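# Pull one staple stick from the box onto the table

## Task

Remove a single stick of staples from the staple box and set it down on the table with its legs pointing downward, placed well away from both the box's tray and its sleeve.

## Robot and tools

Robot and cameras: two arms, left_arm and right_arm, each ending in a two-finger gripper with its own wrist camera (cam_left_wrist, cam_right_wrist). A fixed camera, cam_low, looks over the table from a stand behind the arms. All three images are 672x504 pixels. Joint order per arm runs from base to hand: waist, shoulder, elbow, wrist pitch, wrist yaw, wrist roll, then the gripper. An objects in the scene may occasionally get nudged by itself.

Frames: the scene frame has its origin at table-top height, halfway between the nominal arm bases, with +x pointing out over the table, +z up, and left_arm on the +y side (this is not necessarily the left of an image). Actual bases: left_arm at (+0.041, +0.291, +0.049) m, right_arm at (+0.044, -0.278, +0.009) m, both almost unrotated. Each arm reports its hand pose and accepts offsets in its own base frame; fixed cameras and the table use the scene frame. A gripper's fingers point along its +z axis and spread along its y axis. The reported end_effector_position is the point between the pads, roughly 1 cm behind the tips. Reported poses can be a few cm off, more at long reach.

One command row has 14 numbers, each in [-1, 1], always all 14 even when one arm is idle: left_arm dx, dy, dz, rx, ry, rz, opening, then right_arm in the same order. dx, dy, dz are an offset, not a pose, along that arm's base axes, measured from the arm's Hand target at the start of the action or move (not from the previous row); 1.0 equals 0.6 m, and a vector longer than 1.0 is scaled back. rx, ry, rz form one rotation vector, 1.0 equals 180 degrees, turning about the Hand target position. Sending the same offset again in a new call moves the arm further. Six zeros re-request the current Hand target. The opening is absolute: +1 is fully open (0.094 m), -1 is closed; a 0 means half open, so to leave a gripper unchanged resend its current value (shown under Tool commands). Each step the controller limits the commanded orientation to 40 degrees from the measured one and favours position.

Tools:
- execute_actions(actions, cameras): actions is a list of actions; each action is up to 15 rows, one per 1/30 s step, and a shorter action repeats its final row. An empty list returns the full state plus images. cameras: a list of names, ["all"], or [] for none; an unknown name rejects the call.
- move(target, speed, blend, opening_speed, grip_force, blocking, cameras): target is one 14-number row or a list of up to 15 rows, every row counted from the same starting Hand targets. Paths are straight, ignore obstacles, and are capped at 10 s in total. speed: m/s, 0.002 to 2.9, default 0.25, rotation up to twice that in rad/s; one value or one per target. blend: metres of corner rounding per target; 0 stops at each. opening_speed: rate of the opening change per second on the -1..1 scale, at least 0.2; use it for gentle closing. grip_force: newtons per pad, 10 to 50, one value or one per arm; it persists, and lower values close more slowly. blocking=false returns after about 0.5 s while the move continues. Openings of later targets apply on arrival there. The result adds a "move:" line: done (within 10 mm and 2 degrees), off_target, moving, held or fault, plus limits=paced (pose clipped) or limits=held (steps withheld).
- wait(seconds 0 to 10, cameras): lets time pass holding current commands; returns early if a running move ends.
- stop(cameras): brakes a running move; fast moves need room to stop.
- zoom_image(camera, region): camera is cam_low, cam_left_wrist or cam_right_wrist and must be among the newest images; region is [x0, y0, x1, y1] in image pixels from the top-left, each side at most 504.
- finished_scene(scene): irreversibly ends the current scene, given its number. The stick must stay correctly placed with the robot gone.

Result lines: end_effector_position and quat_wxyz per arm; Hand target, the last commanded pose after clipping and the base for the next offsets (the hand often rests a little short; resend the missing distance). grip_measured uses the opening scale; empty it reads up to 2.5 mm wide, and squeezing a hard part it reads up to about 3 mm under the part's width. grip_effort_nm is gripper motor effort, negative closing, and keeps a residue at rest. Joint positions end with the opening in metres. Joint torques include arm weight; the first three wrap at ±28 N m. Joint velocities may be summarized as within noise. Motor temperatures: MOTOR HOT appears at 75 °C; at 90 °C the arm folds and goes idle; at 100 °C it collapses.

Cautions: never drop the stick, fling it, or let anything leave the table. Release only when the stick is resting and still. Approach contacts slowly; a target set far beyond a contact presses harder, and to relieve a push command the target back past the gripper. Keep the two grippers and wrist cameras apart, since the clearance check does not protect them and arm-to-arm presses can end the run. Route paths away from each arm's own base. Avoid straining camera cables, long stretched-out holds, and pushing at unreachable poses, which heat motors. Pads squeeze about 50 to 64 N at full force, so close gradually on the thin stick.

Each tool is called after "Request:" in YAML: its name, and indented under it one key for each argument.

## Session

Request:
execute_actions:
  actions: []
  cameras: ["all"]

Scene clock: 0.00 s.
left_arm: end_effector_position=(+0.3773, -0.0024, +0.1581) grip_measured=+1.000 grip_effort_nm=n/a end_effector_quat_wxyz=(+0.709, -0.005, +0.705, +0.024) | right_arm: end_effector_position=(+0.3837, -0.0024, +0.1619) grip_measured=+1.000 grip_effort_nm=n/a end_effector_quat_wxyz=(+0.698, +0.039, +0.715, -0.007)
Joint positions: left_arm=[-0.054 1.553 0.201 1.36 -0.095 0.027 0.094] | right_arm=[0.04 1.49 0.243 1.22 0.105 0.048 0.094]
Joint velocities: within noise
Joint torques (N m): no reading
Motor temperatures (°C): left_arm=[26 31 37 28 25 22 25] | right_arm=[28 25 31 26 26 25 22]
Heat: left arm: 37 °C; right arm: 31 °C.
Hand target: left_arm +0.3787, -0.0024, +0.1671; +0.719, -0.006, +0.695, +0.023 | right_arm +0.3850, -0.0024, +0.1686; +0.705, +0.040, +0.709, -0.006
Tool commands: left_gripper/opening=+1.0 right_gripper/opening=+1.0
camera_calibration:
cam_left_wrist: T_world_to_cam=[[0.0469738, -0.993602, 0.102705, -0.0394688], [-0.466175, -0.112741, -0.87748, 0.34814], [0.883445, -0.00666013, -0.468488, -0.138278], [0, 0, 0, 1]] pos_world=[0.286309, -0.000887493, 0.244758]
cam_right_wrist: T_world_to_cam=[[-0.0573518, -0.996747, 0.0566243, 0.0121223], [-0.499754, -0.0204372, -0.865926, 0.366481], [0.864267, -0.0779606, -0.496956, -0.135307], [0, 0, 0, 1]] pos_world=[0.300787, 0.00902412, 0.249417]

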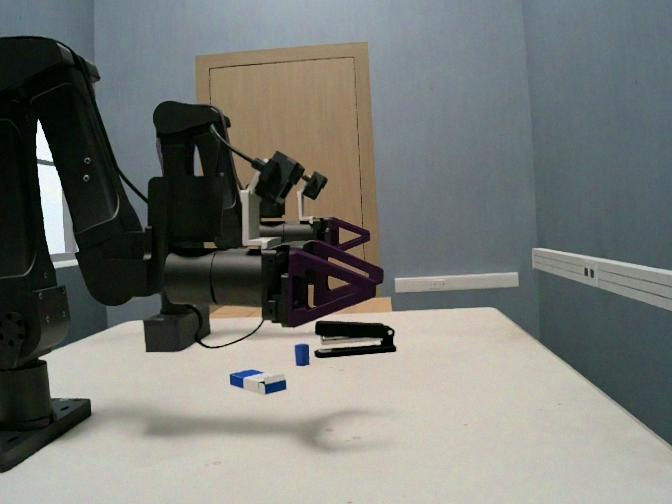

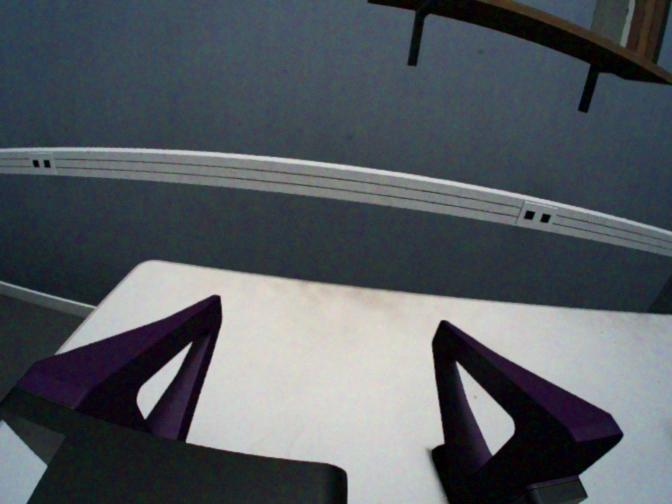

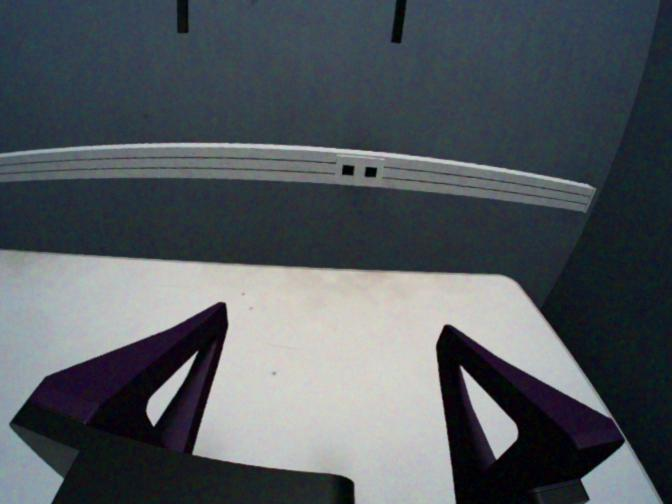

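Request:
zoom_image:
  camera: "cam_low"
  region: [200, 300, 420, 430]

Scaled by 2.291 from the camera's 672x504 image, which has a finer 960x720 frame.

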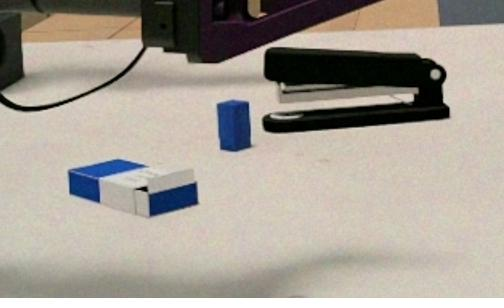

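Request:
move:
  target: [0,0,0,0,0,0,0.6,-0.308,0.04,0.152,0,0.4,0,0.4]
  speed: 0.25
  cameras: ["all"]

Scene clock: 4.17 s.
left_arm: end_effector_position=(+0.3773, -0.0024, +0.1581) grip_measured=+0.602 grip_effort_nm=-0.09 end_effector_quat_wxyz=(+0.709, -0.005, +0.705, +0.024) | right_arm: end_effector_position=(+0.2021, +0.0193, +0.2505) grip_measured=+0.402 grip_effort_nm=-0.09 end_effector_quat_wxyz=(+0.169, +0.026, +0.985, -0.027)
Joint positions: left_arm=[-0.054 1.553 0.201 1.36 -0.095 0.027 0.075] | right_arm=[0.205 1.13 1.43 -1.551 0.129 0.237 0.066]
Joint torques (N m): left_arm=[-0.09 -4.72 4.82 2.36 -0.05 0.01] | right_arm=[0.7 -3.22 7.66 0.42 0 0.06]
Heat: left arm: 37 °C; right arm: 32 °C.
Hand target: left_arm +0.3787, -0.0024, +0.1671; +0.719, -0.006, +0.695, +0.023 | right_arm +0.2002, +0.0216, +0.2598; +0.154, +0.029, +0.987, -0.028
Off the commanded pose: left_arm 0.009 m, 2 deg | right_arm 0.010 m, 2 deg.
joint sent to its limit (right arm) — joint 4 (wrist pitch), lower limit. The joint targets are off in orientation, not in position.
move: done
camera_calibration:
cam_left_wrist: T_world_to_cam=[[0.0469738, -0.993602, 0.102705, -0.0394688], [-0.466175, -0.112741, -0.87748, 0.34814], [0.883445, -0.00666013, -0.468488, -0.138278], [0, 0, 0, 1]] pos_world=[0.286309, -0.000887493, 0.244758]
cam_right_wrist: T_world_to_cam=[[0.0378213, -0.996573, 0.0735683, -0.00504038], [-0.987012, -0.0257527, 0.158569, 0.194909], [-0.156131, -0.07861, -0.984603, 0.39581], [0, 0, 0, 1]] pos_world=[0.254366, 0.031111, 0.35918]

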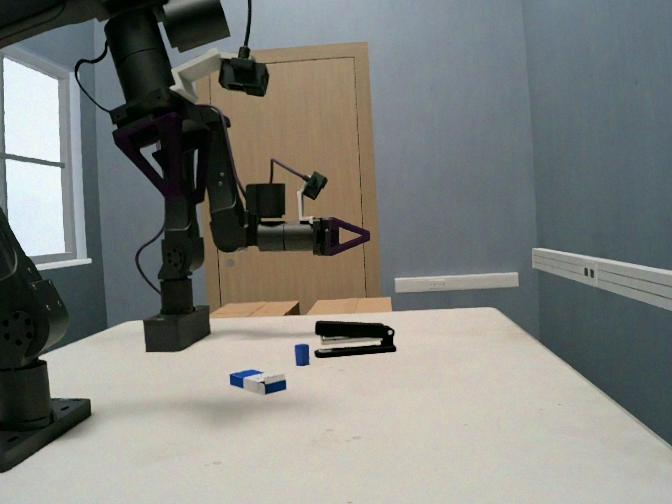

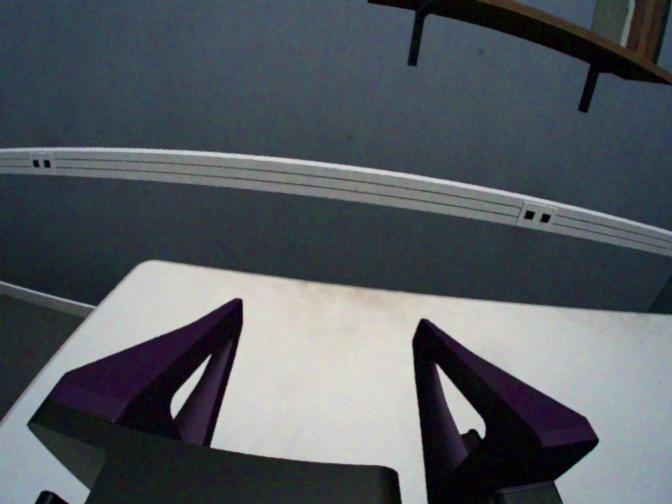

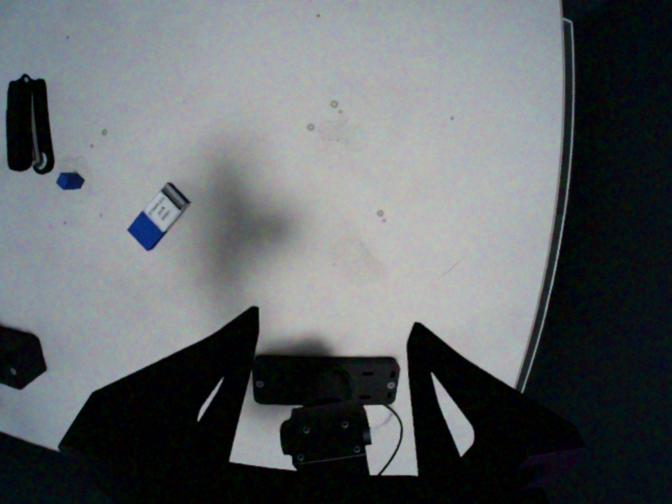

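Request:
zoom_image:
  camera: "cam_right_wrist"
  region: [40, 140, 240, 280]

Request:
zoom_image:
  camera: "cam_low"
  region: [210, 340, 320, 410]

Scaled by 2.520 from the camera's 672x504 image, which has a finer 960x720 frame.

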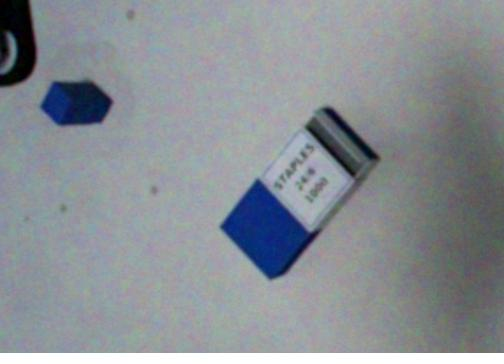

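Scaled by 4.582 from the camera's 672x504 image, which has a finer 960x720 frame.

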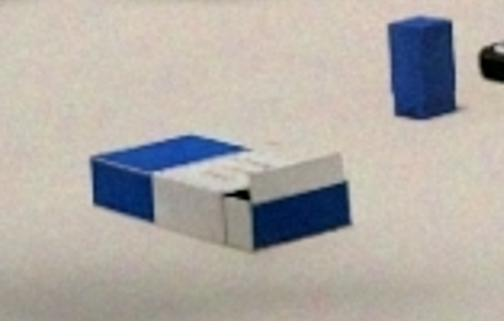

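Request:
move:
  target: [0,0,0,0,0,0,0.6,0.1163,0.2973,-0.23,0.0547,0.0865,-0.2241,0.2]
  speed: 0.25
  cameras: ["cam_right_wrist"]

Scene clock: 13.23 s.
left_arm: end_effector_position=(+0.3773, -0.0024, +0.1581) grip_measured=+0.602 grip_effort_nm=-0.10 end_effector_quat_wxyz=(+0.709, -0.005, +0.705, +0.024) | right_arm: end_effector_position=(+0.2639, +0.1932, +0.1168) grip_measured=+0.202 grip_effort_nm=-0.09 end_effector_quat_wxyz=(-0.009, +0.374, +0.927, -0.012)
Joint positions: left_arm=[-0.054 1.553 0.201 1.36 -0.095 0.027 0.075] | right_arm=[0.627 1.811 1.54 -1.33 -0.003 1.394 0.056]
Joint torques (N m): left_arm=[-0.09 -4.71 4.82 2.36 -0.05 0.01] | right_arm=[0.61 -8.35 8.35 0.03 -0.03 0.08]
Motor temperatures (°C): left_arm=[26 31 37 33 25 22 25] | right_arm=[27 25 32 26 26 25 22]
Heat: left arm: 37 °C; right arm: 32 °C.
Hand target: left_arm +0.3787, -0.0024, +0.1671; +0.719, -0.006, +0.695, +0.023 | right_arm +0.2700, +0.2000, +0.1217; -0.001, +0.375, +0.927, +0.000
Off the commanded pose: left_arm 0.009 m, 2 deg | right_arm 0.010 m, 2 deg.
move: done
camera_calibration:
cam_right_wrist: T_world_to_cam=[[-0.616464, -0.787043, 0.0231383, 0.313863], [-0.68196, 0.548383, 0.483949, 0.0521529], [-0.393577, 0.282558, -0.87479, 0.267488], [0, 0, 0, 1]] pos_world=[0.334329, 0.142844, 0.201494]
Images, in order (width x height): cam_right_wrist 672x504.

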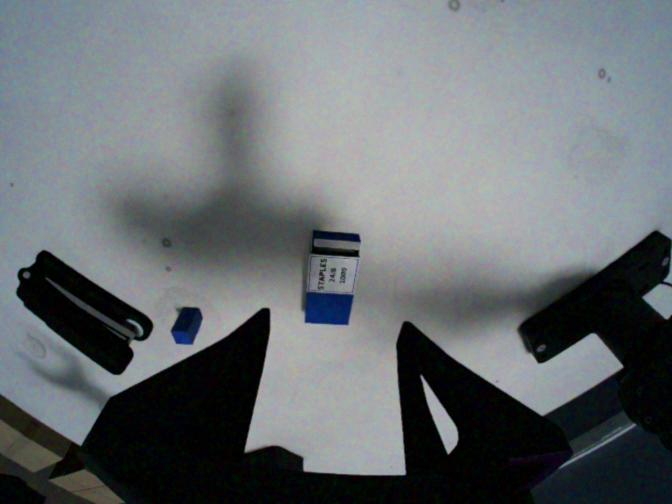

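Request:
zoom_image:
  camera: "cam_right_wrist"
  region: [280, 215, 390, 335]

Scaled by 4.200 from the camera's 672x504 image, which has a finer 960x720 frame.

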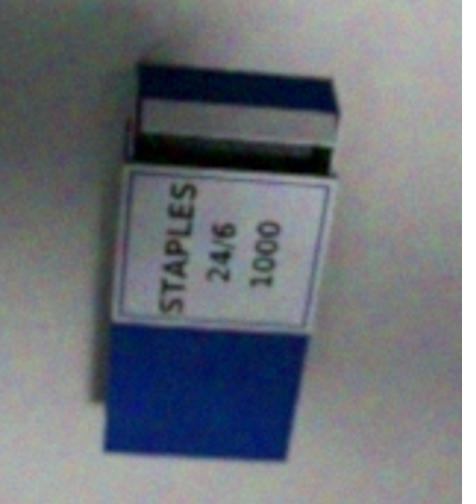

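Request:
move:
  target: [-0.3328,-0.5043,-0.0952,0.0849,0.2535,-0.2318,0.3,0,0,0,0,0,0,0.2]
  speed: 0.25
  cameras: ["cam_left_wrist","cam_low"]

Scene clock: 17.87 s.
left_arm: end_effector_position=(+0.1769, -0.2953, +0.0973) grip_measured=+0.302 grip_effort_nm=-0.09 end_effector_quat_wxyz=(+0.348, +0.341, +0.864, -0.127) | right_arm: end_effector_position=(+0.2639, +0.1932, +0.1168) grip_measured=+0.202 grip_effort_nm=-0.09 end_effector_quat_wxyz=(-0.009, +0.374, +0.927, -0.012)
Joint positions: left_arm=[-1.199 1.296 0.688 -0.262 -0.319 -0.331 0.061] | right_arm=[0.627 1.811 1.54 -1.33 -0.003 1.395 0.056]
Joint torques (N m): left_arm=[-0.59 -3.63 9.05 1.67 -0.21 -0.1] | right_arm=[0.62 -8.35 8.34 0.03 -0.01 0.06]
Heat: left arm: 37 °C; right arm: 32 °C.
Hand target: left_arm +0.1790, -0.3050, +0.1100; +0.357, +0.335, +0.861, -0.139 | right_arm +0.2700, +0.2000, +0.1217; -0.001, +0.375, +0.927, +0.000
Off the commanded pose: left_arm 0.016 m, 2 deg | right_arm 0.010 m, 2 deg.
move: off_target (left_arm)
camera_calibration:
cam_left_wrist: T_world_to_cam=[[-0.599946, -0.79729, 0.0662751, -0.138931], [-0.78269, 0.56776, -0.255039, 0.364667], [0.165711, -0.204882, -0.964657, 0.125063], [0, 0, 0, 1]] pos_world=[0.181346, -0.292188, 0.222854]
Images, in order (width x height): cam_low 672x504, cam_left_wrist 672x504.

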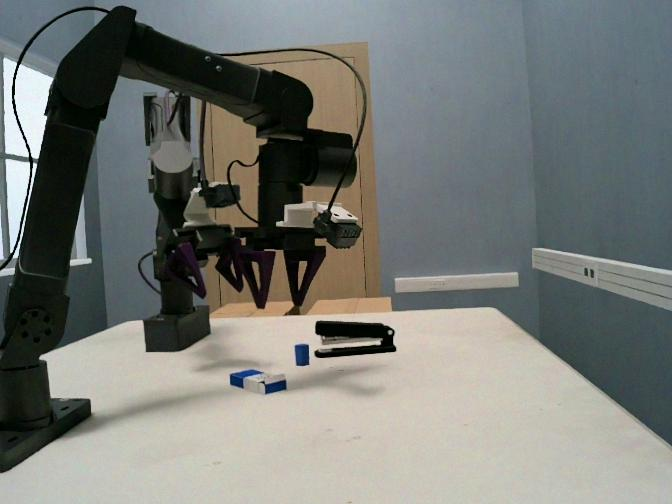

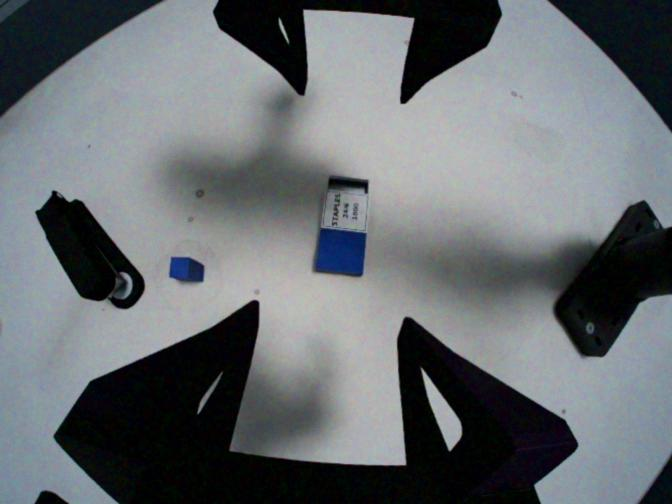

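Request:
zoom_image:
  camera: "cam_left_wrist"
  region: [290, 160, 400, 290]

Scaled by 3.877 from the camera's 672x504 image, which has a finer 960x720 frame.

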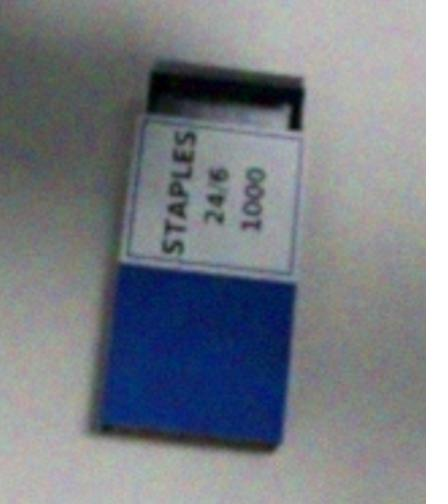

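Request:
move:
  target: [0.0702,-0.0882,-0.1288,0,0,0.0095,0.3,0,0,0,0,0,0,0.2]
  speed: 0.2
  cameras: ["cam_left_wrist","cam_low"]

Scene clock: 21.03 s.
left_arm: end_effector_position=(+0.2104, -0.3438, +0.0203) grip_measured=+0.302 grip_effort_nm=-0.09 end_effector_quat_wxyz=(+0.338, +0.332, +0.873, -0.117) | right_arm: end_effector_position=(+0.2639, +0.1932, +0.1168) grip_measured=+0.202 grip_effort_nm=-0.09 end_effector_quat_wxyz=(-0.009, +0.374, +0.927, -0.012)
Joint positions: left_arm=[-1.157 1.728 0.748 0.086 -0.301 -0.324 0.061] | right_arm=[0.627 1.811 1.54 -1.33 -0.003 1.395 0.056]
Joint torques (N m): left_arm=[0.55 -6.2 7.61 2.1 -0.21 0.06] | right_arm=[0.61 -8.35 8.35 0.04 -0.01 0.06]
Heat: left arm: 38 °C; right arm: 32 °C.
Hand target: left_arm +0.2212, -0.3580, +0.0327; +0.359, +0.322, +0.866, -0.133 | right_arm +0.2700, +0.2000, +0.1217; -0.001, +0.375, +0.927, +0.000
Off the commanded pose: left_arm 0.022 m, 3 deg | right_arm 0.010 m, 2 deg.
move: off_target (left_arm)
camera_calibration:
cam_left_wrist: T_world_to_cam=[[-0.578549, -0.813374, 0.0608558, -0.162297], [-0.801176, 0.552708, -0.229416, 0.396993], [0.152965, -0.181485, -0.971424, 0.0461199], [0, 0, 0, 1]] pos_world=[0.217109, -0.343059, 0.145755]
Images, in order (width x height): cam_low 672x504, cam_left_wrist 672x504.

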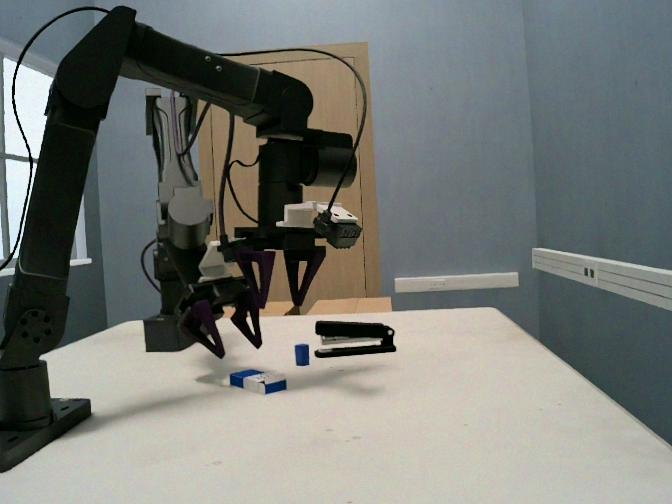

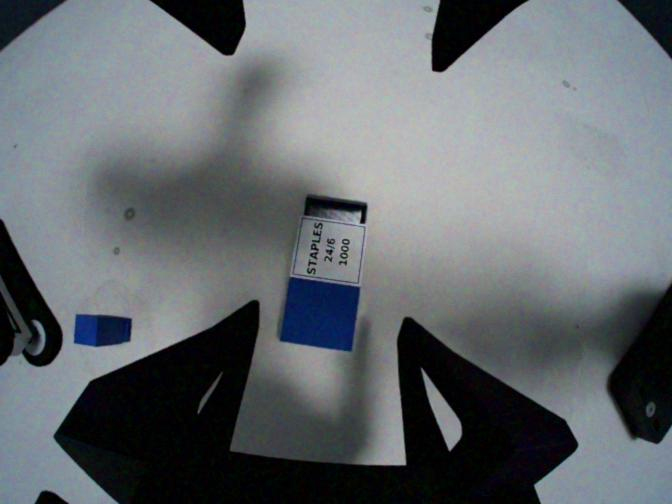

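Request:
move:
  target: [0.0132,0.0028,-0.0605,0,0,0,0.3,0,0,0,0,0,0,0.2]
  speed: 0.12
  cameras: ["cam_left_wrist","cam_low"]

Scene clock: 23.43 s.
left_arm: end_effector_position=(+0.2245, -0.3552, -0.0042) grip_measured=+0.302 grip_effort_nm=-0.09 end_effector_quat_wxyz=(+0.349, +0.327, +0.869, -0.128) | right_arm: end_effector_position=(+0.2639, +0.1932, +0.1168) grip_measured=+0.202 grip_effort_nm=-0.09 end_effector_quat_wxyz=(-0.009, +0.374, +0.927, -0.012)
Joint positions: left_arm=[-1.13 1.856 0.748 0.254 -0.283 -0.303 0.061] | right_arm=[0.627 1.811 1.54 -1.33 -0.003 1.395 0.056]
Joint torques (N m): left_arm=[0.43 -6.98 4.18 2.19 -0.18 0.05] | right_arm=[0.61 -8.36 8.35 0.04 -0.02 0.06]
Heat: left arm: 38 °C; right arm: 32 °C.
Hand target: left_arm +0.2291, -0.3563, -0.0035; +0.359, +0.322, +0.866, -0.133 | right_arm +0.2700, +0.2000, +0.1217; -0.001, +0.375, +0.927, +0.000
Off the commanded pose: left_arm 0.005 m, 2 deg | right_arm 0.010 m, 2 deg.
move: done
camera_calibration:
cam_left_wrist: T_world_to_cam=[[-0.578773, -0.811719, 0.0783232, -0.161187], [-0.798548, 0.544655, -0.256264, 0.405319], [0.165355, -0.210863, -0.963428, 0.00484718], [0, 0, 0, 1]] pos_world=[0.229575, -0.350575, 0.121163]
Images, in order (width x height): cam_low 672x504, cam_left_wrist 672x504.

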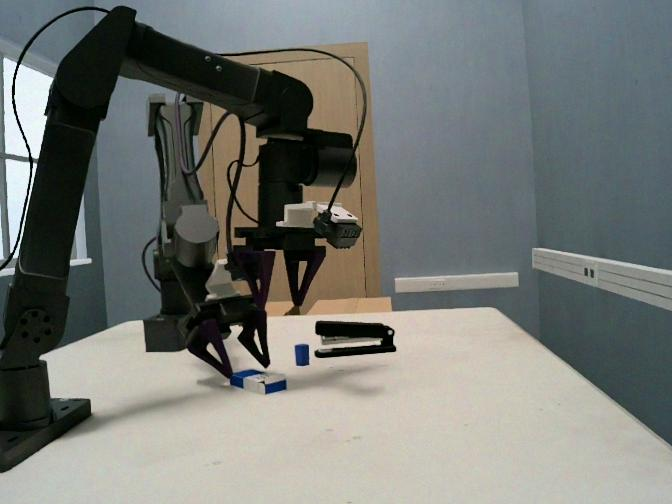

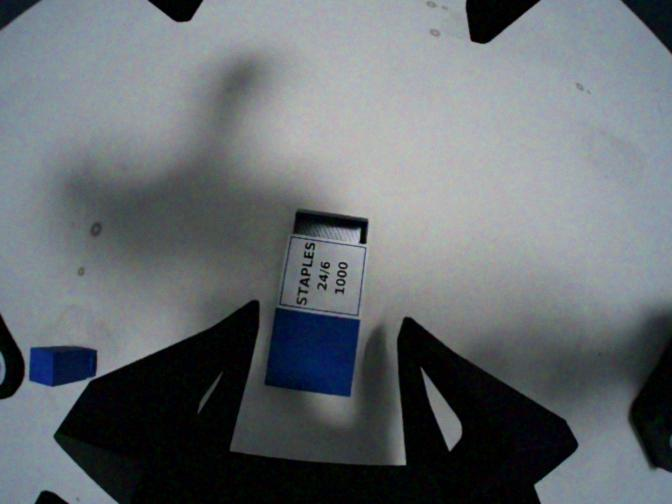

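Request:
move:
  target: [-0.0145,0.0192,-0.0292,0,0,0,0.3,0,0,0,0,0,0,0.2]
  speed: 0.08
  cameras: ["cam_left_wrist","cam_low"]

Scene clock: 24.93 s.
left_arm: end_effector_position=(+0.2184, -0.3425, -0.0218) grip_measured=+0.302 grip_effort_nm=-0.09 end_effector_quat_wxyz=(+0.349, +0.327, +0.869, -0.129) | right_arm: end_effector_position=(+0.2639, +0.1932, +0.1168) grip_measured=+0.202 grip_effort_nm=-0.09 end_effector_quat_wxyz=(-0.009, +0.374, +0.927, -0.012)
Joint positions: left_arm=[-1.13 1.881 0.67 0.357 -0.283 -0.303 0.061] | right_arm=[0.627 1.811 1.54 -1.33 -0.003 1.395 0.056]
Joint torques (N m): left_arm=[-0.28 -6.57 3.92 2.15 -0.26 -0.02] | right_arm=[0.61 -8.35 8.34 0.03 -0.01 0.06]
Heat: left arm: 38 °C; right arm: 32 °C.
Hand target: left_arm +0.2204, -0.3447, -0.0211; +0.359, +0.322, +0.866, -0.133 | right_arm +0.2700, +0.2000, +0.1217; -0.001, +0.375, +0.927, +0.000
Off the commanded pose: left_arm 0.003 m, 1 deg | right_arm 0.010 m, 2 deg.
move: done
camera_calibration:
cam_left_wrist: T_world_to_cam=[[-0.578689, -0.811696, 0.0791669, -0.152995], [-0.798629, 0.544338, -0.256687, 0.389025], [0.165259, -0.211767, -0.963247, -0.00862322], [0, 0, 0, 1]] pos_world=[0.223575, -0.337773, 0.103664]
Images, in order (width x height): cam_low 672x504, cam_left_wrist 672x504.

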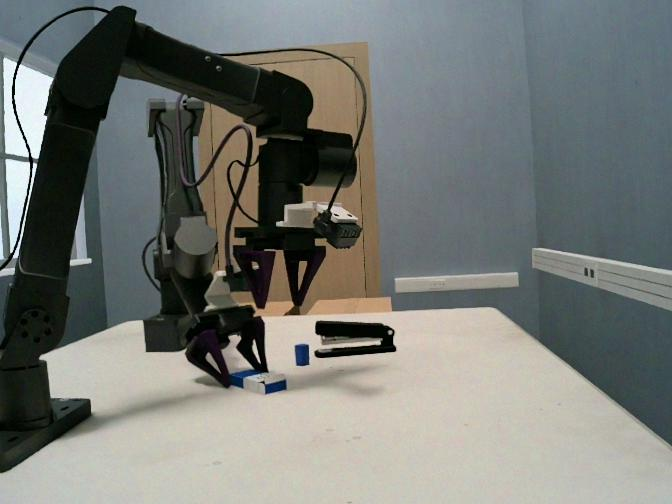

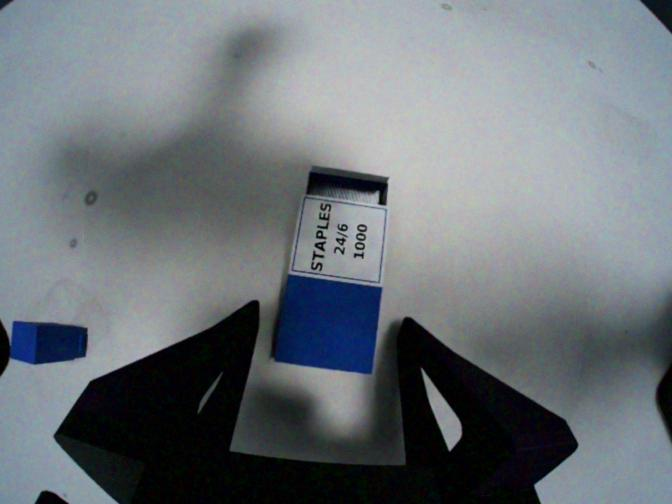

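Request:
move:
  target: [0,0,0,0,0,0,-0.35,-0.0333,0.0058,-0.1262,0.0579,0.0599,0.011,0.2]
  speed: 0.15
  opening_speed: 0.4
  grip_force: [14, 30]
  cameras: ["all"]

Scene clock: 29.20 s.
left_arm: end_effector_position=(+0.2185, -0.3427, -0.0216) grip_measured=-0.203 grip_effort_nm=-0.34 end_effector_quat_wxyz=(+0.349, +0.327, +0.869, -0.129) | right_arm: end_effector_position=(+0.2485, +0.2040, +0.0490) grip_measured=+0.202 grip_effort_nm=-0.09 end_effector_quat_wxyz=(-0.120, +0.355, +0.926, +0.047)
Joint positions: left_arm=[-1.13 1.881 0.67 0.358 -0.283 -0.303 0.037] | right_arm=[0.546 1.866 1.312 -1.092 -0.249 1.269 0.056]
Joint torques (N m): left_arm=[-0.28 -6.54 3.9 2.15 -0.26 -0.02] | right_arm=[-0.51 -8.35 5.44 -0.01 -0.23 -0.07]
Heat: left arm: 37 °C; right arm: 32 °C.
Hand target: left_arm +0.2204, -0.3447, -0.0211; +0.359, +0.322, +0.866, -0.133 | right_arm +0.2500, +0.2035, +0.0460; -0.122, +0.356, +0.925, +0.049
Off the commanded pose: left_arm 0.003 m, 1 deg | right_arm 0.003 m, 0 deg.
grip_force (N): 14, 30
move: done
camera_calibration:
cam_left_wrist: T_world_to_cam=[[-0.578805, -0.811563, 0.0796847, -0.153073], [-0.798441, 0.544147, -0.257673, 0.389124], [0.165758, -0.212766, -0.962941, -0.0089315], [0, 0, 0, 1]] pos_world=[0.223574, -0.33787, 0.103864]
cam_right_wrist: T_world_to_cam=[[-0.593457, -0.804194, -0.0328829, 0.314797], [-0.600942, 0.415549, 0.682779, 0.0656806], [-0.535422, 0.424961, -0.729885, 0.198273], [0, 0, 0, 1]] pos_world=[0.332449, 0.141606, 0.110223]

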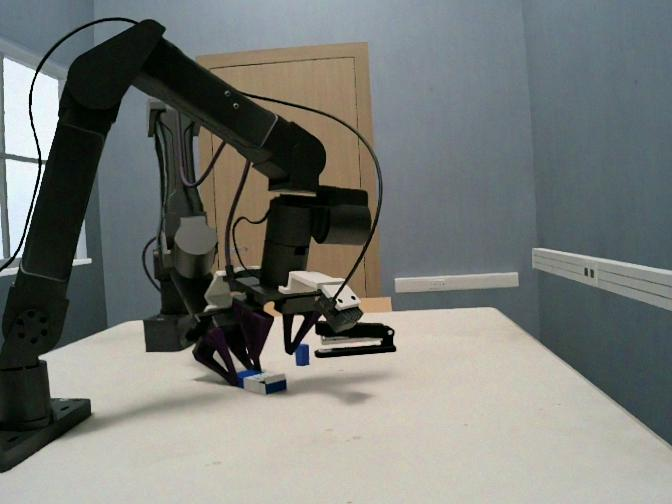

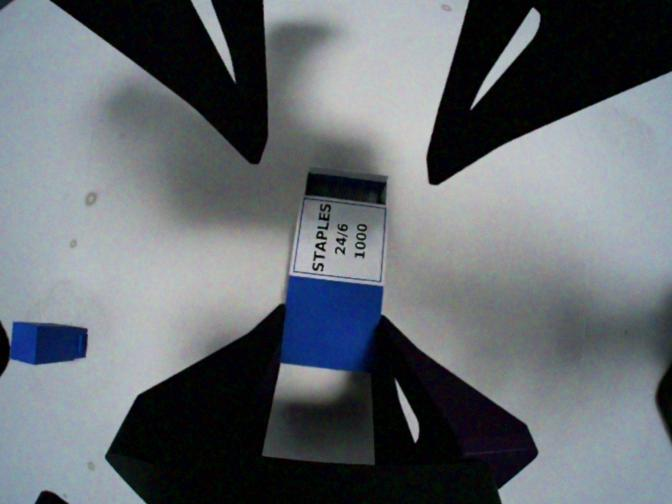

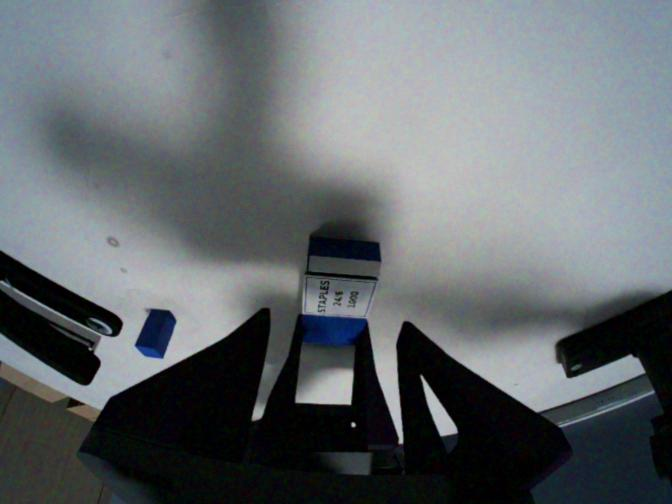

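Request:
move:
  target: [0,0,0,0,0,0,-0.35,-0.0063,-0.0022,-0.0617,0,0,0,0.2]
  speed: 0.1
  cameras: ["cam_left_wrist","cam_right_wrist"]

Scene clock: 31.40 s.
left_arm: end_effector_position=(+0.2185, -0.3427, -0.0216) grip_measured=-0.204 grip_effort_nm=-0.37 end_effector_quat_wxyz=(+0.349, +0.327, +0.869, -0.129) | right_arm: end_effector_position=(+0.2456, +0.2023, +0.0123) grip_measured=+0.202 grip_effort_nm=-0.09 end_effector_quat_wxyz=(-0.120, +0.355, +0.926, +0.048)
Joint positions: left_arm=[-1.13 1.881 0.67 0.358 -0.283 -0.303 0.037] | right_arm=[0.546 1.905 1.208 -0.947 -0.249 1.269 0.056]
Joint torques (N m): left_arm=[-0.28 -6.53 3.9 2.15 -0.26 -0.02] | right_arm=[-0.29 -8.31 5.14 0.01 -0.22 -0.04]
Heat: left arm: 37 °C; right arm: 32 °C.
Hand target: left_arm +0.2204, -0.3447, -0.0211; +0.359, +0.322, +0.866, -0.133 | right_arm +0.2462, +0.2022, +0.0090; -0.122, +0.356, +0.925, +0.049
Off the commanded pose: left_arm 0.003 m, 1 deg | right_arm 0.003 m, 0 deg.
grip_force (N): 14, 30
move: done
camera_calibration:
cam_left_wrist: T_world_to_cam=[[-0.578805, -0.811563, 0.0796847, -0.153073], [-0.798441, 0.544147, -0.257673, 0.389124], [0.165758, -0.212766, -0.962941, -0.0089315], [0, 0, 0, 1]] pos_world=[0.223574, -0.33787, 0.103864]
cam_right_wrist: T_world_to_cam=[[-0.593456, -0.804128, -0.0344676, 0.31055], [-0.601716, 0.414817, 0.682542, 0.0900164], [-0.534554, 0.425798, -0.730033, 0.170211], [0, 0, 0, 1]] pos_world=[0.329449, 0.139906, 0.0735238]
Images, in order (width x height): cam_left_wrist 672x504, cam_right_wrist 672x504.

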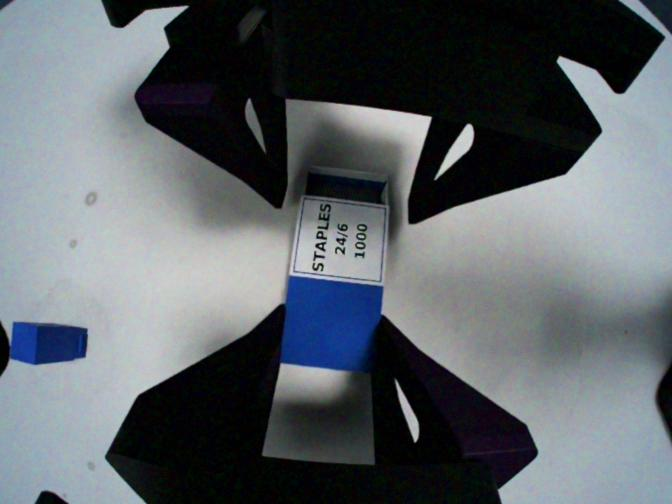

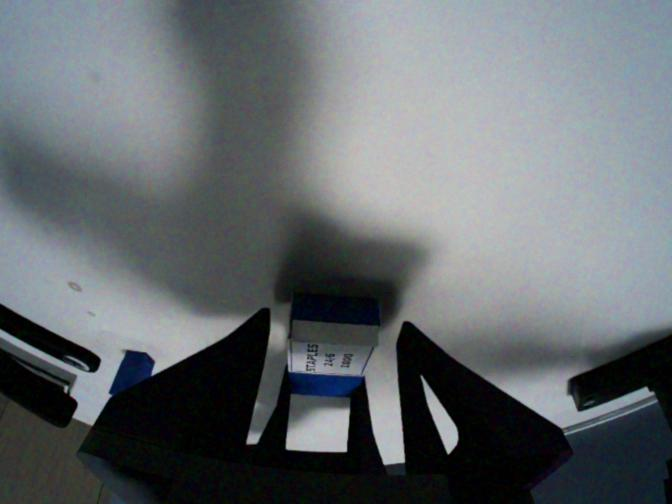

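Request:
zoom_image:
  camera: "cam_left_wrist"
  region: [260, 150, 430, 260]

Request:
zoom_image:
  camera: "cam_right_wrist"
  region: [250, 270, 430, 400]

Scaled by 2.965 from the camera's 672x504 image, which has a finer 960x720 frame.

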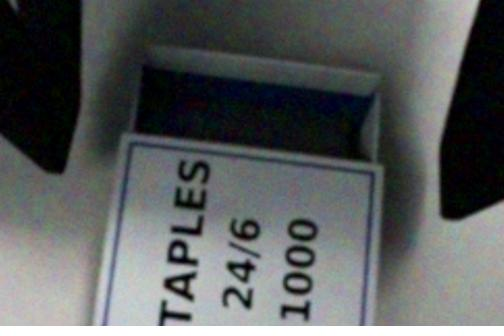

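Scaled by 2.800 from the camera's 672x504 image, which has a finer 960x720 frame.

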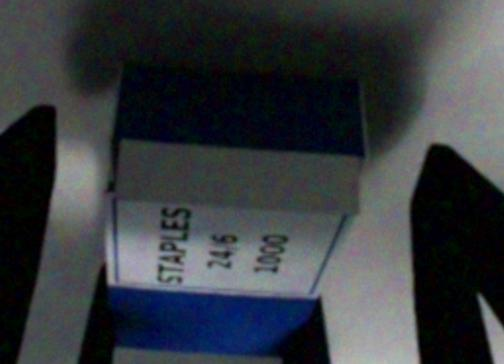

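Request:
move:
  target:
    - [0,0,0,0,0,0,-0.35,0.0168,-0.0162,-0.003,0,0,0,0.2]
    - [0,0,0,0,0,0,-0.35,0.006,-0.0058,-0.003,0,0,0,0.2]
  speed: 0.1
  cameras: ["cam_left_wrist","cam_right_wrist"]

Scene clock: 33.30 s.
left_arm: end_effector_position=(+0.2185, -0.3427, -0.0216) grip_measured=-0.204 grip_effort_nm=-0.37 end_effector_quat_wxyz=(+0.349, +0.327, +0.869, -0.129) | right_arm: end_effector_position=(+0.2490, +0.1959, +0.0078) grip_measured=+0.202 grip_effort_nm=-0.09 end_effector_quat_wxyz=(-0.124, +0.355, +0.926, +0.045)
Joint positions: left_arm=[-1.13 1.881 0.67 0.358 -0.283 -0.303 0.037] | right_arm=[0.522 1.921 1.208 -0.946 -0.25 1.244 0.056]
Joint torques (N m): left_arm=[-0.28 -6.53 3.9 2.15 -0.26 -0.02] | right_arm=[0.46 -8.95 5.39 -0.05 -0.2 0.02]
Heat: left arm: 37 °C; right arm: 32 °C.
Hand target: left_arm +0.2204, -0.3447, -0.0211; +0.359, +0.322, +0.866, -0.133 | right_arm +0.2499, +0.1986, +0.0072; -0.122, +0.356, +0.925, +0.049
Off the commanded pose: left_arm 0.003 m, 1 deg | right_arm 0.003 m, 0 deg.
grip_force (N): 14, 30
move: done
camera_calibration:
cam_left_wrist: T_world_to_cam=[[-0.578805, -0.811563, 0.0796847, -0.153073], [-0.798441, 0.544147, -0.257673, 0.389124], [0.165758, -0.212766, -0.962941, -0.0089315], [0, 0, 0, 1]] pos_world=[0.223574, -0.33787, 0.103864]
cam_right_wrist: T_world_to_cam=[[-0.592582, -0.805011, -0.0283539, 0.307246], [-0.596731, 0.415074, 0.68675, 0.0964405], [-0.541073, 0.423875, -0.72634, 0.173408], [0, 0, 0, 1]] pos_world=[0.333444, 0.133803, 0.0684344]
Images, in order (width x height): cam_left_wrist 672x504, cam_right_wrist 672x504.

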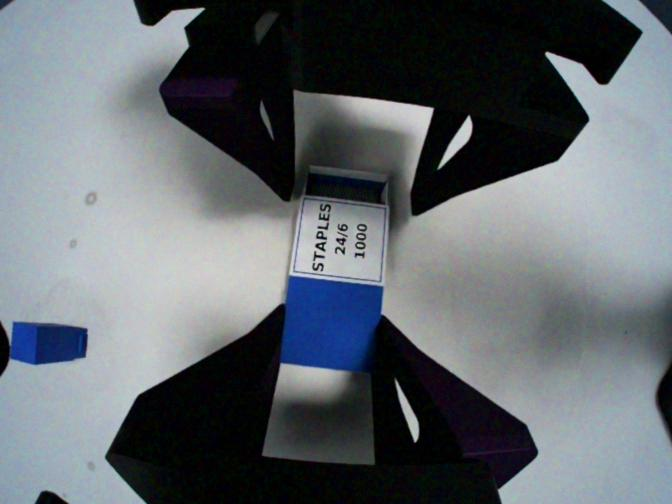

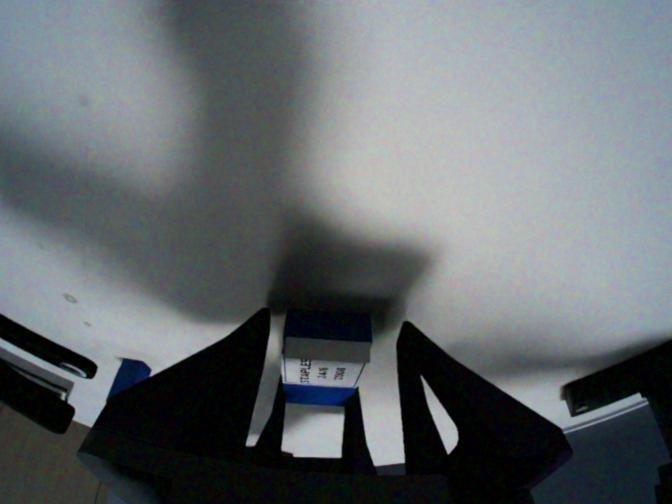

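Request:
move:
  target: [0,0,0,0,0,0,-0.35,0,0,0,0,0,0,-0.35]
  speed: 0.1
  opening_speed: 0.4
  grip_force: [14, 25]
  cameras: ["cam_left_wrist","cam_right_wrist"]

Scene clock: 35.23 s.
left_arm: end_effector_position=(+0.2182, -0.3433, -0.0214) grip_measured=-0.204 grip_effort_nm=-0.37 end_effector_quat_wxyz=(+0.349, +0.327, +0.868, -0.131) | right_arm: end_effector_position=(+0.2506, +0.1972, +0.0077) grip_measured=-0.234 grip_effort_nm=-0.53 end_effector_quat_wxyz=(-0.122, +0.355, +0.926, +0.049)
Joint positions: left_arm=[-1.13 1.881 0.67 0.36 -0.28 -0.303 0.037] | right_arm=[0.522 1.921 1.208 -0.937 -0.252 1.245 0.036]
Joint torques (N m): left_arm=[-0.28 -6.53 3.89 2.13 -0.28 -0.02] | right_arm=[0.49 -8.95 5.39 -0.1 -0.18 0.06]
Heat: left arm: 37 °C; right arm: 32 °C.
Hand target: left_arm +0.2204, -0.3448, -0.0211; +0.359, +0.322, +0.866, -0.133 | right_arm +0.2498, +0.1986, +0.0072; -0.122, +0.356, +0.925, +0.049
Off the commanded pose: left_arm 0.003 m, 1 deg | right_arm 0.002 m, 0 deg.
grip_force (N): 14, 25
move: done
camera_calibration:
cam_left_wrist: T_world_to_cam=[[-0.580294, -0.810202, 0.0826521, -0.15289], [-0.797692, 0.544992, -0.258209, 0.389405], [0.164157, -0.215768, -0.962547, -0.00957728], [0, 0, 0, 1]] pos_world=[0.223476, -0.338161, 0.103966]
cam_right_wrist: T_world_to_cam=[[-0.593132, -0.804272, -0.0366241, 0.309341], [-0.600603, 0.411721, 0.685392, 0.0985531], [-0.536162, 0.428525, -0.727253, 0.171546], [0, 0, 0, 1]] pos_world=[0.334648, 0.134706, 0.0685389]
Images, in order (width x height): cam_left_wrist 672x504, cam_right_wrist 672x504.

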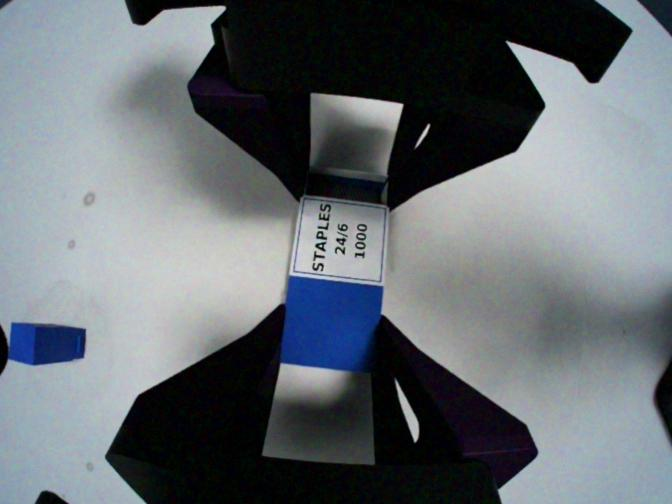

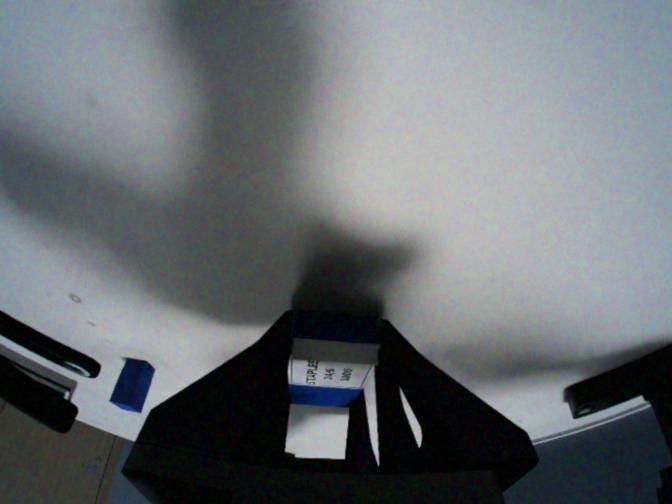

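Request:
move:
  target: [-0.0627,0.0549,0.0,0,0,0,-0.35,0,0,0,0,0,0,-0.35]
  speed: 0.05
  cameras: ["cam_left_wrist","cam_right_wrist"]

Scene clock: 37.27 s.
left_arm: end_effector_position=(+0.1870, -0.3177, -0.0222) grip_measured=-0.205 grip_effort_nm=-0.36 end_effector_quat_wxyz=(+0.361, +0.324, +0.864, -0.137) | right_arm: end_effector_position=(+0.2444, +0.2058, +0.0098) grip_measured=-0.235 grip_effort_nm=-0.56 end_effector_quat_wxyz=(-0.139, +0.351, +0.924, +0.060)
Joint positions: left_arm=[-1.203 1.794 0.499 0.457 -0.335 -0.356 0.037] | right_arm=[0.533 1.921 1.208 -0.94 -0.292 1.247 0.036]
Joint torques (N m): left_arm=[-0.94 -8.34 2.8 1.54 -0.29 -0.15] | right_arm=[-0.53 -8.98 5.41 -0.08 0.26 0.04]
Heat: left arm: 37 °C; right arm: 32 °C.
Hand target: left_arm +0.1828, -0.3118, -0.0210; +0.359, +0.322, +0.866, -0.133 | right_arm +0.2498, +0.1987, +0.0072; -0.122, +0.356, +0.925, +0.049
Off the commanded pose: left_arm 0.007 m, 1 deg | right_arm 0.009 m, 2 deg.
grip_force (N): 14, 25
move: done
camera_calibration:
cam_left_wrist: T_world_to_cam=[[-0.581122, -0.808768, 0.0905123, -0.149352], [-0.79317, 0.537971, -0.285429, 0.346615], [0.182152, -0.23766, -0.954116, -0.00983972], [0, 0, 0, 1]] pos_world=[0.189925, -0.309598, 0.103064]
cam_right_wrist: T_world_to_cam=[[-0.589632, -0.806133, -0.0498449, 0.312255], [-0.586633, 0.385029, 0.71247, 0.0918036], [-0.555154, 0.449336, -0.69993, 0.166186], [0, 0, 0, 1]] pos_world=[0.33023, 0.141699, 0.0664758]
Images, in order (width x height): cam_left_wrist 672x504, cam_right_wrist 672x504.

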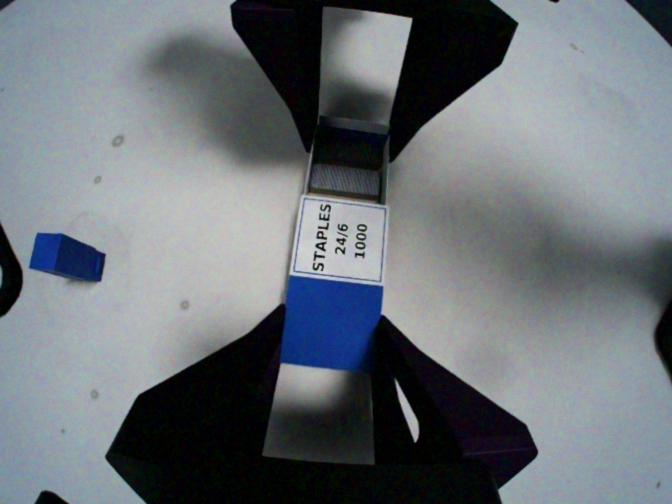

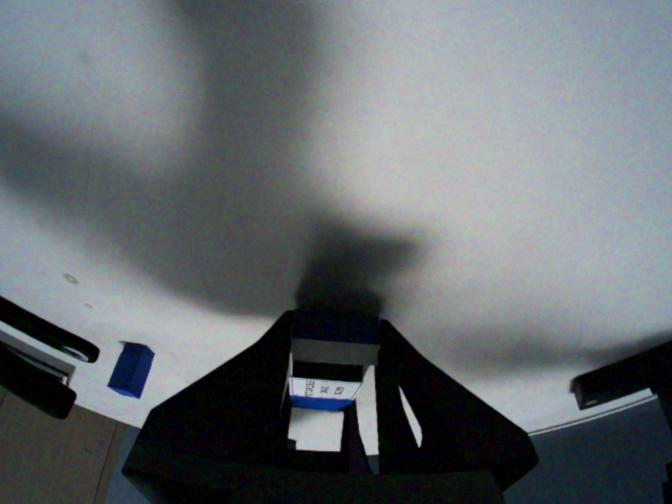

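Request:
zoom_image:
  camera: "cam_left_wrist"
  region: [270, 100, 420, 290]

Scaled by 2.653 from the camera's 672x504 image, which has a finer 960x720 frame.

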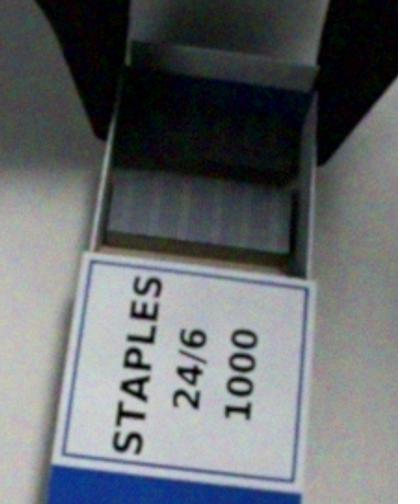

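Request:
move:
  target: [-0.0627,0.0549,0.0,0,0,0,-0.35,0,0,0,0,0,0,-0.35]
  speed: 0.06
  cameras: ["cam_left_wrist","cam_right_wrist"]

Scene clock: 39.00 s.
left_arm: end_effector_position=(+0.1448, -0.2816, -0.0254) grip_measured=-0.215 grip_effort_nm=-0.37 end_effector_quat_wxyz=(+0.352, +0.326, +0.867, -0.136) | right_arm: end_effector_position=(+0.2468, +0.2014, +0.0084) grip_measured=-0.235 grip_effort_nm=-0.56 end_effector_quat_wxyz=(-0.128, +0.351, +0.926, +0.051)
Joint positions: left_arm=[-1.324 1.657 0.329 0.437 -0.403 -0.461 0.037] | right_arm=[0.533 1.921 1.208 -0.94 -0.264 1.247 0.036]
Joint torques (N m): left_arm=[-0.75 -6.67 3.32 1.53 -0.41 -0.06] | right_arm=[-0.5 -8.98 5.38 -0.07 -0.05 0.03]
Heat: left arm: 37 °C; right arm: 32 °C.
Hand target: left_arm +0.1451, -0.2790, -0.0210; +0.359, +0.322, +0.866, -0.133 | right_arm +0.2498, +0.1987, +0.0072; -0.122, +0.356, +0.925, +0.049
Off the commanded pose: left_arm 0.005 m, 1 deg | right_arm 0.004 m, 1 deg.
grip_force (N): 14, 25
move: done
camera_calibration:
cam_left_wrist: T_world_to_cam=[[-0.582359, -0.807771, 0.0914566, -0.143977], [-0.795749, 0.543423, -0.267348, 0.29517], [0.166256, -0.228469, -0.95925, 0.0082242], [0, 0, 0, 1]] pos_world=[0.149668, -0.274824, 0.0999699]
cam_right_wrist: T_world_to_cam=[[-0.587118, -0.808584, -0.038529, 0.309881], [-0.597741, 0.400944, 0.694226, 0.0955524], [-0.545892, 0.430623, -0.718725, 0.170128], [0, 0, 0, 1]] pos_world=[0.331924, 0.138993, 0.0678799]
Images, in order (width x height): cam_left_wrist 672x504, cam_right_wrist 672x504.

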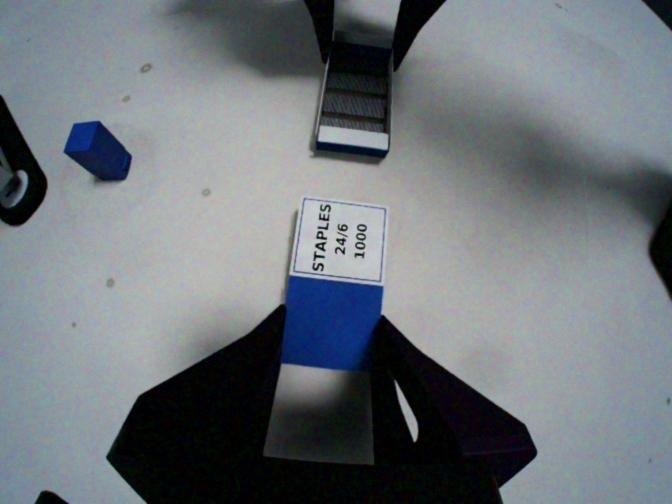

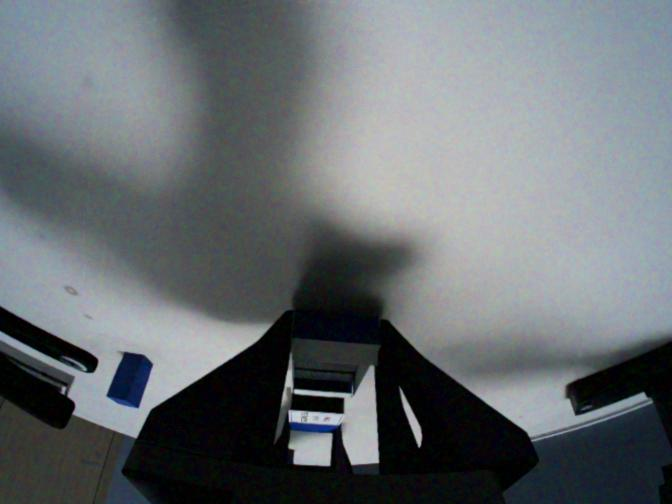

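Request:
zoom_image:
  camera: "cam_left_wrist"
  region: [300, 20, 410, 170]

Scaled by 3.360 from the camera's 672x504 image, which has a finer 960x720 frame.

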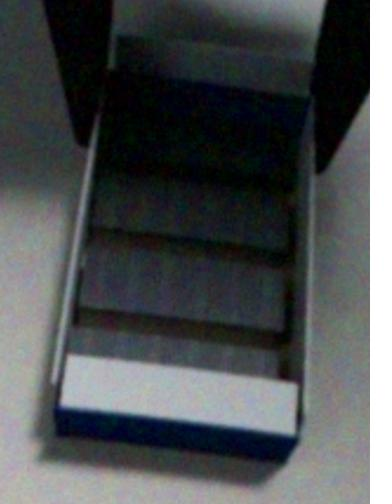

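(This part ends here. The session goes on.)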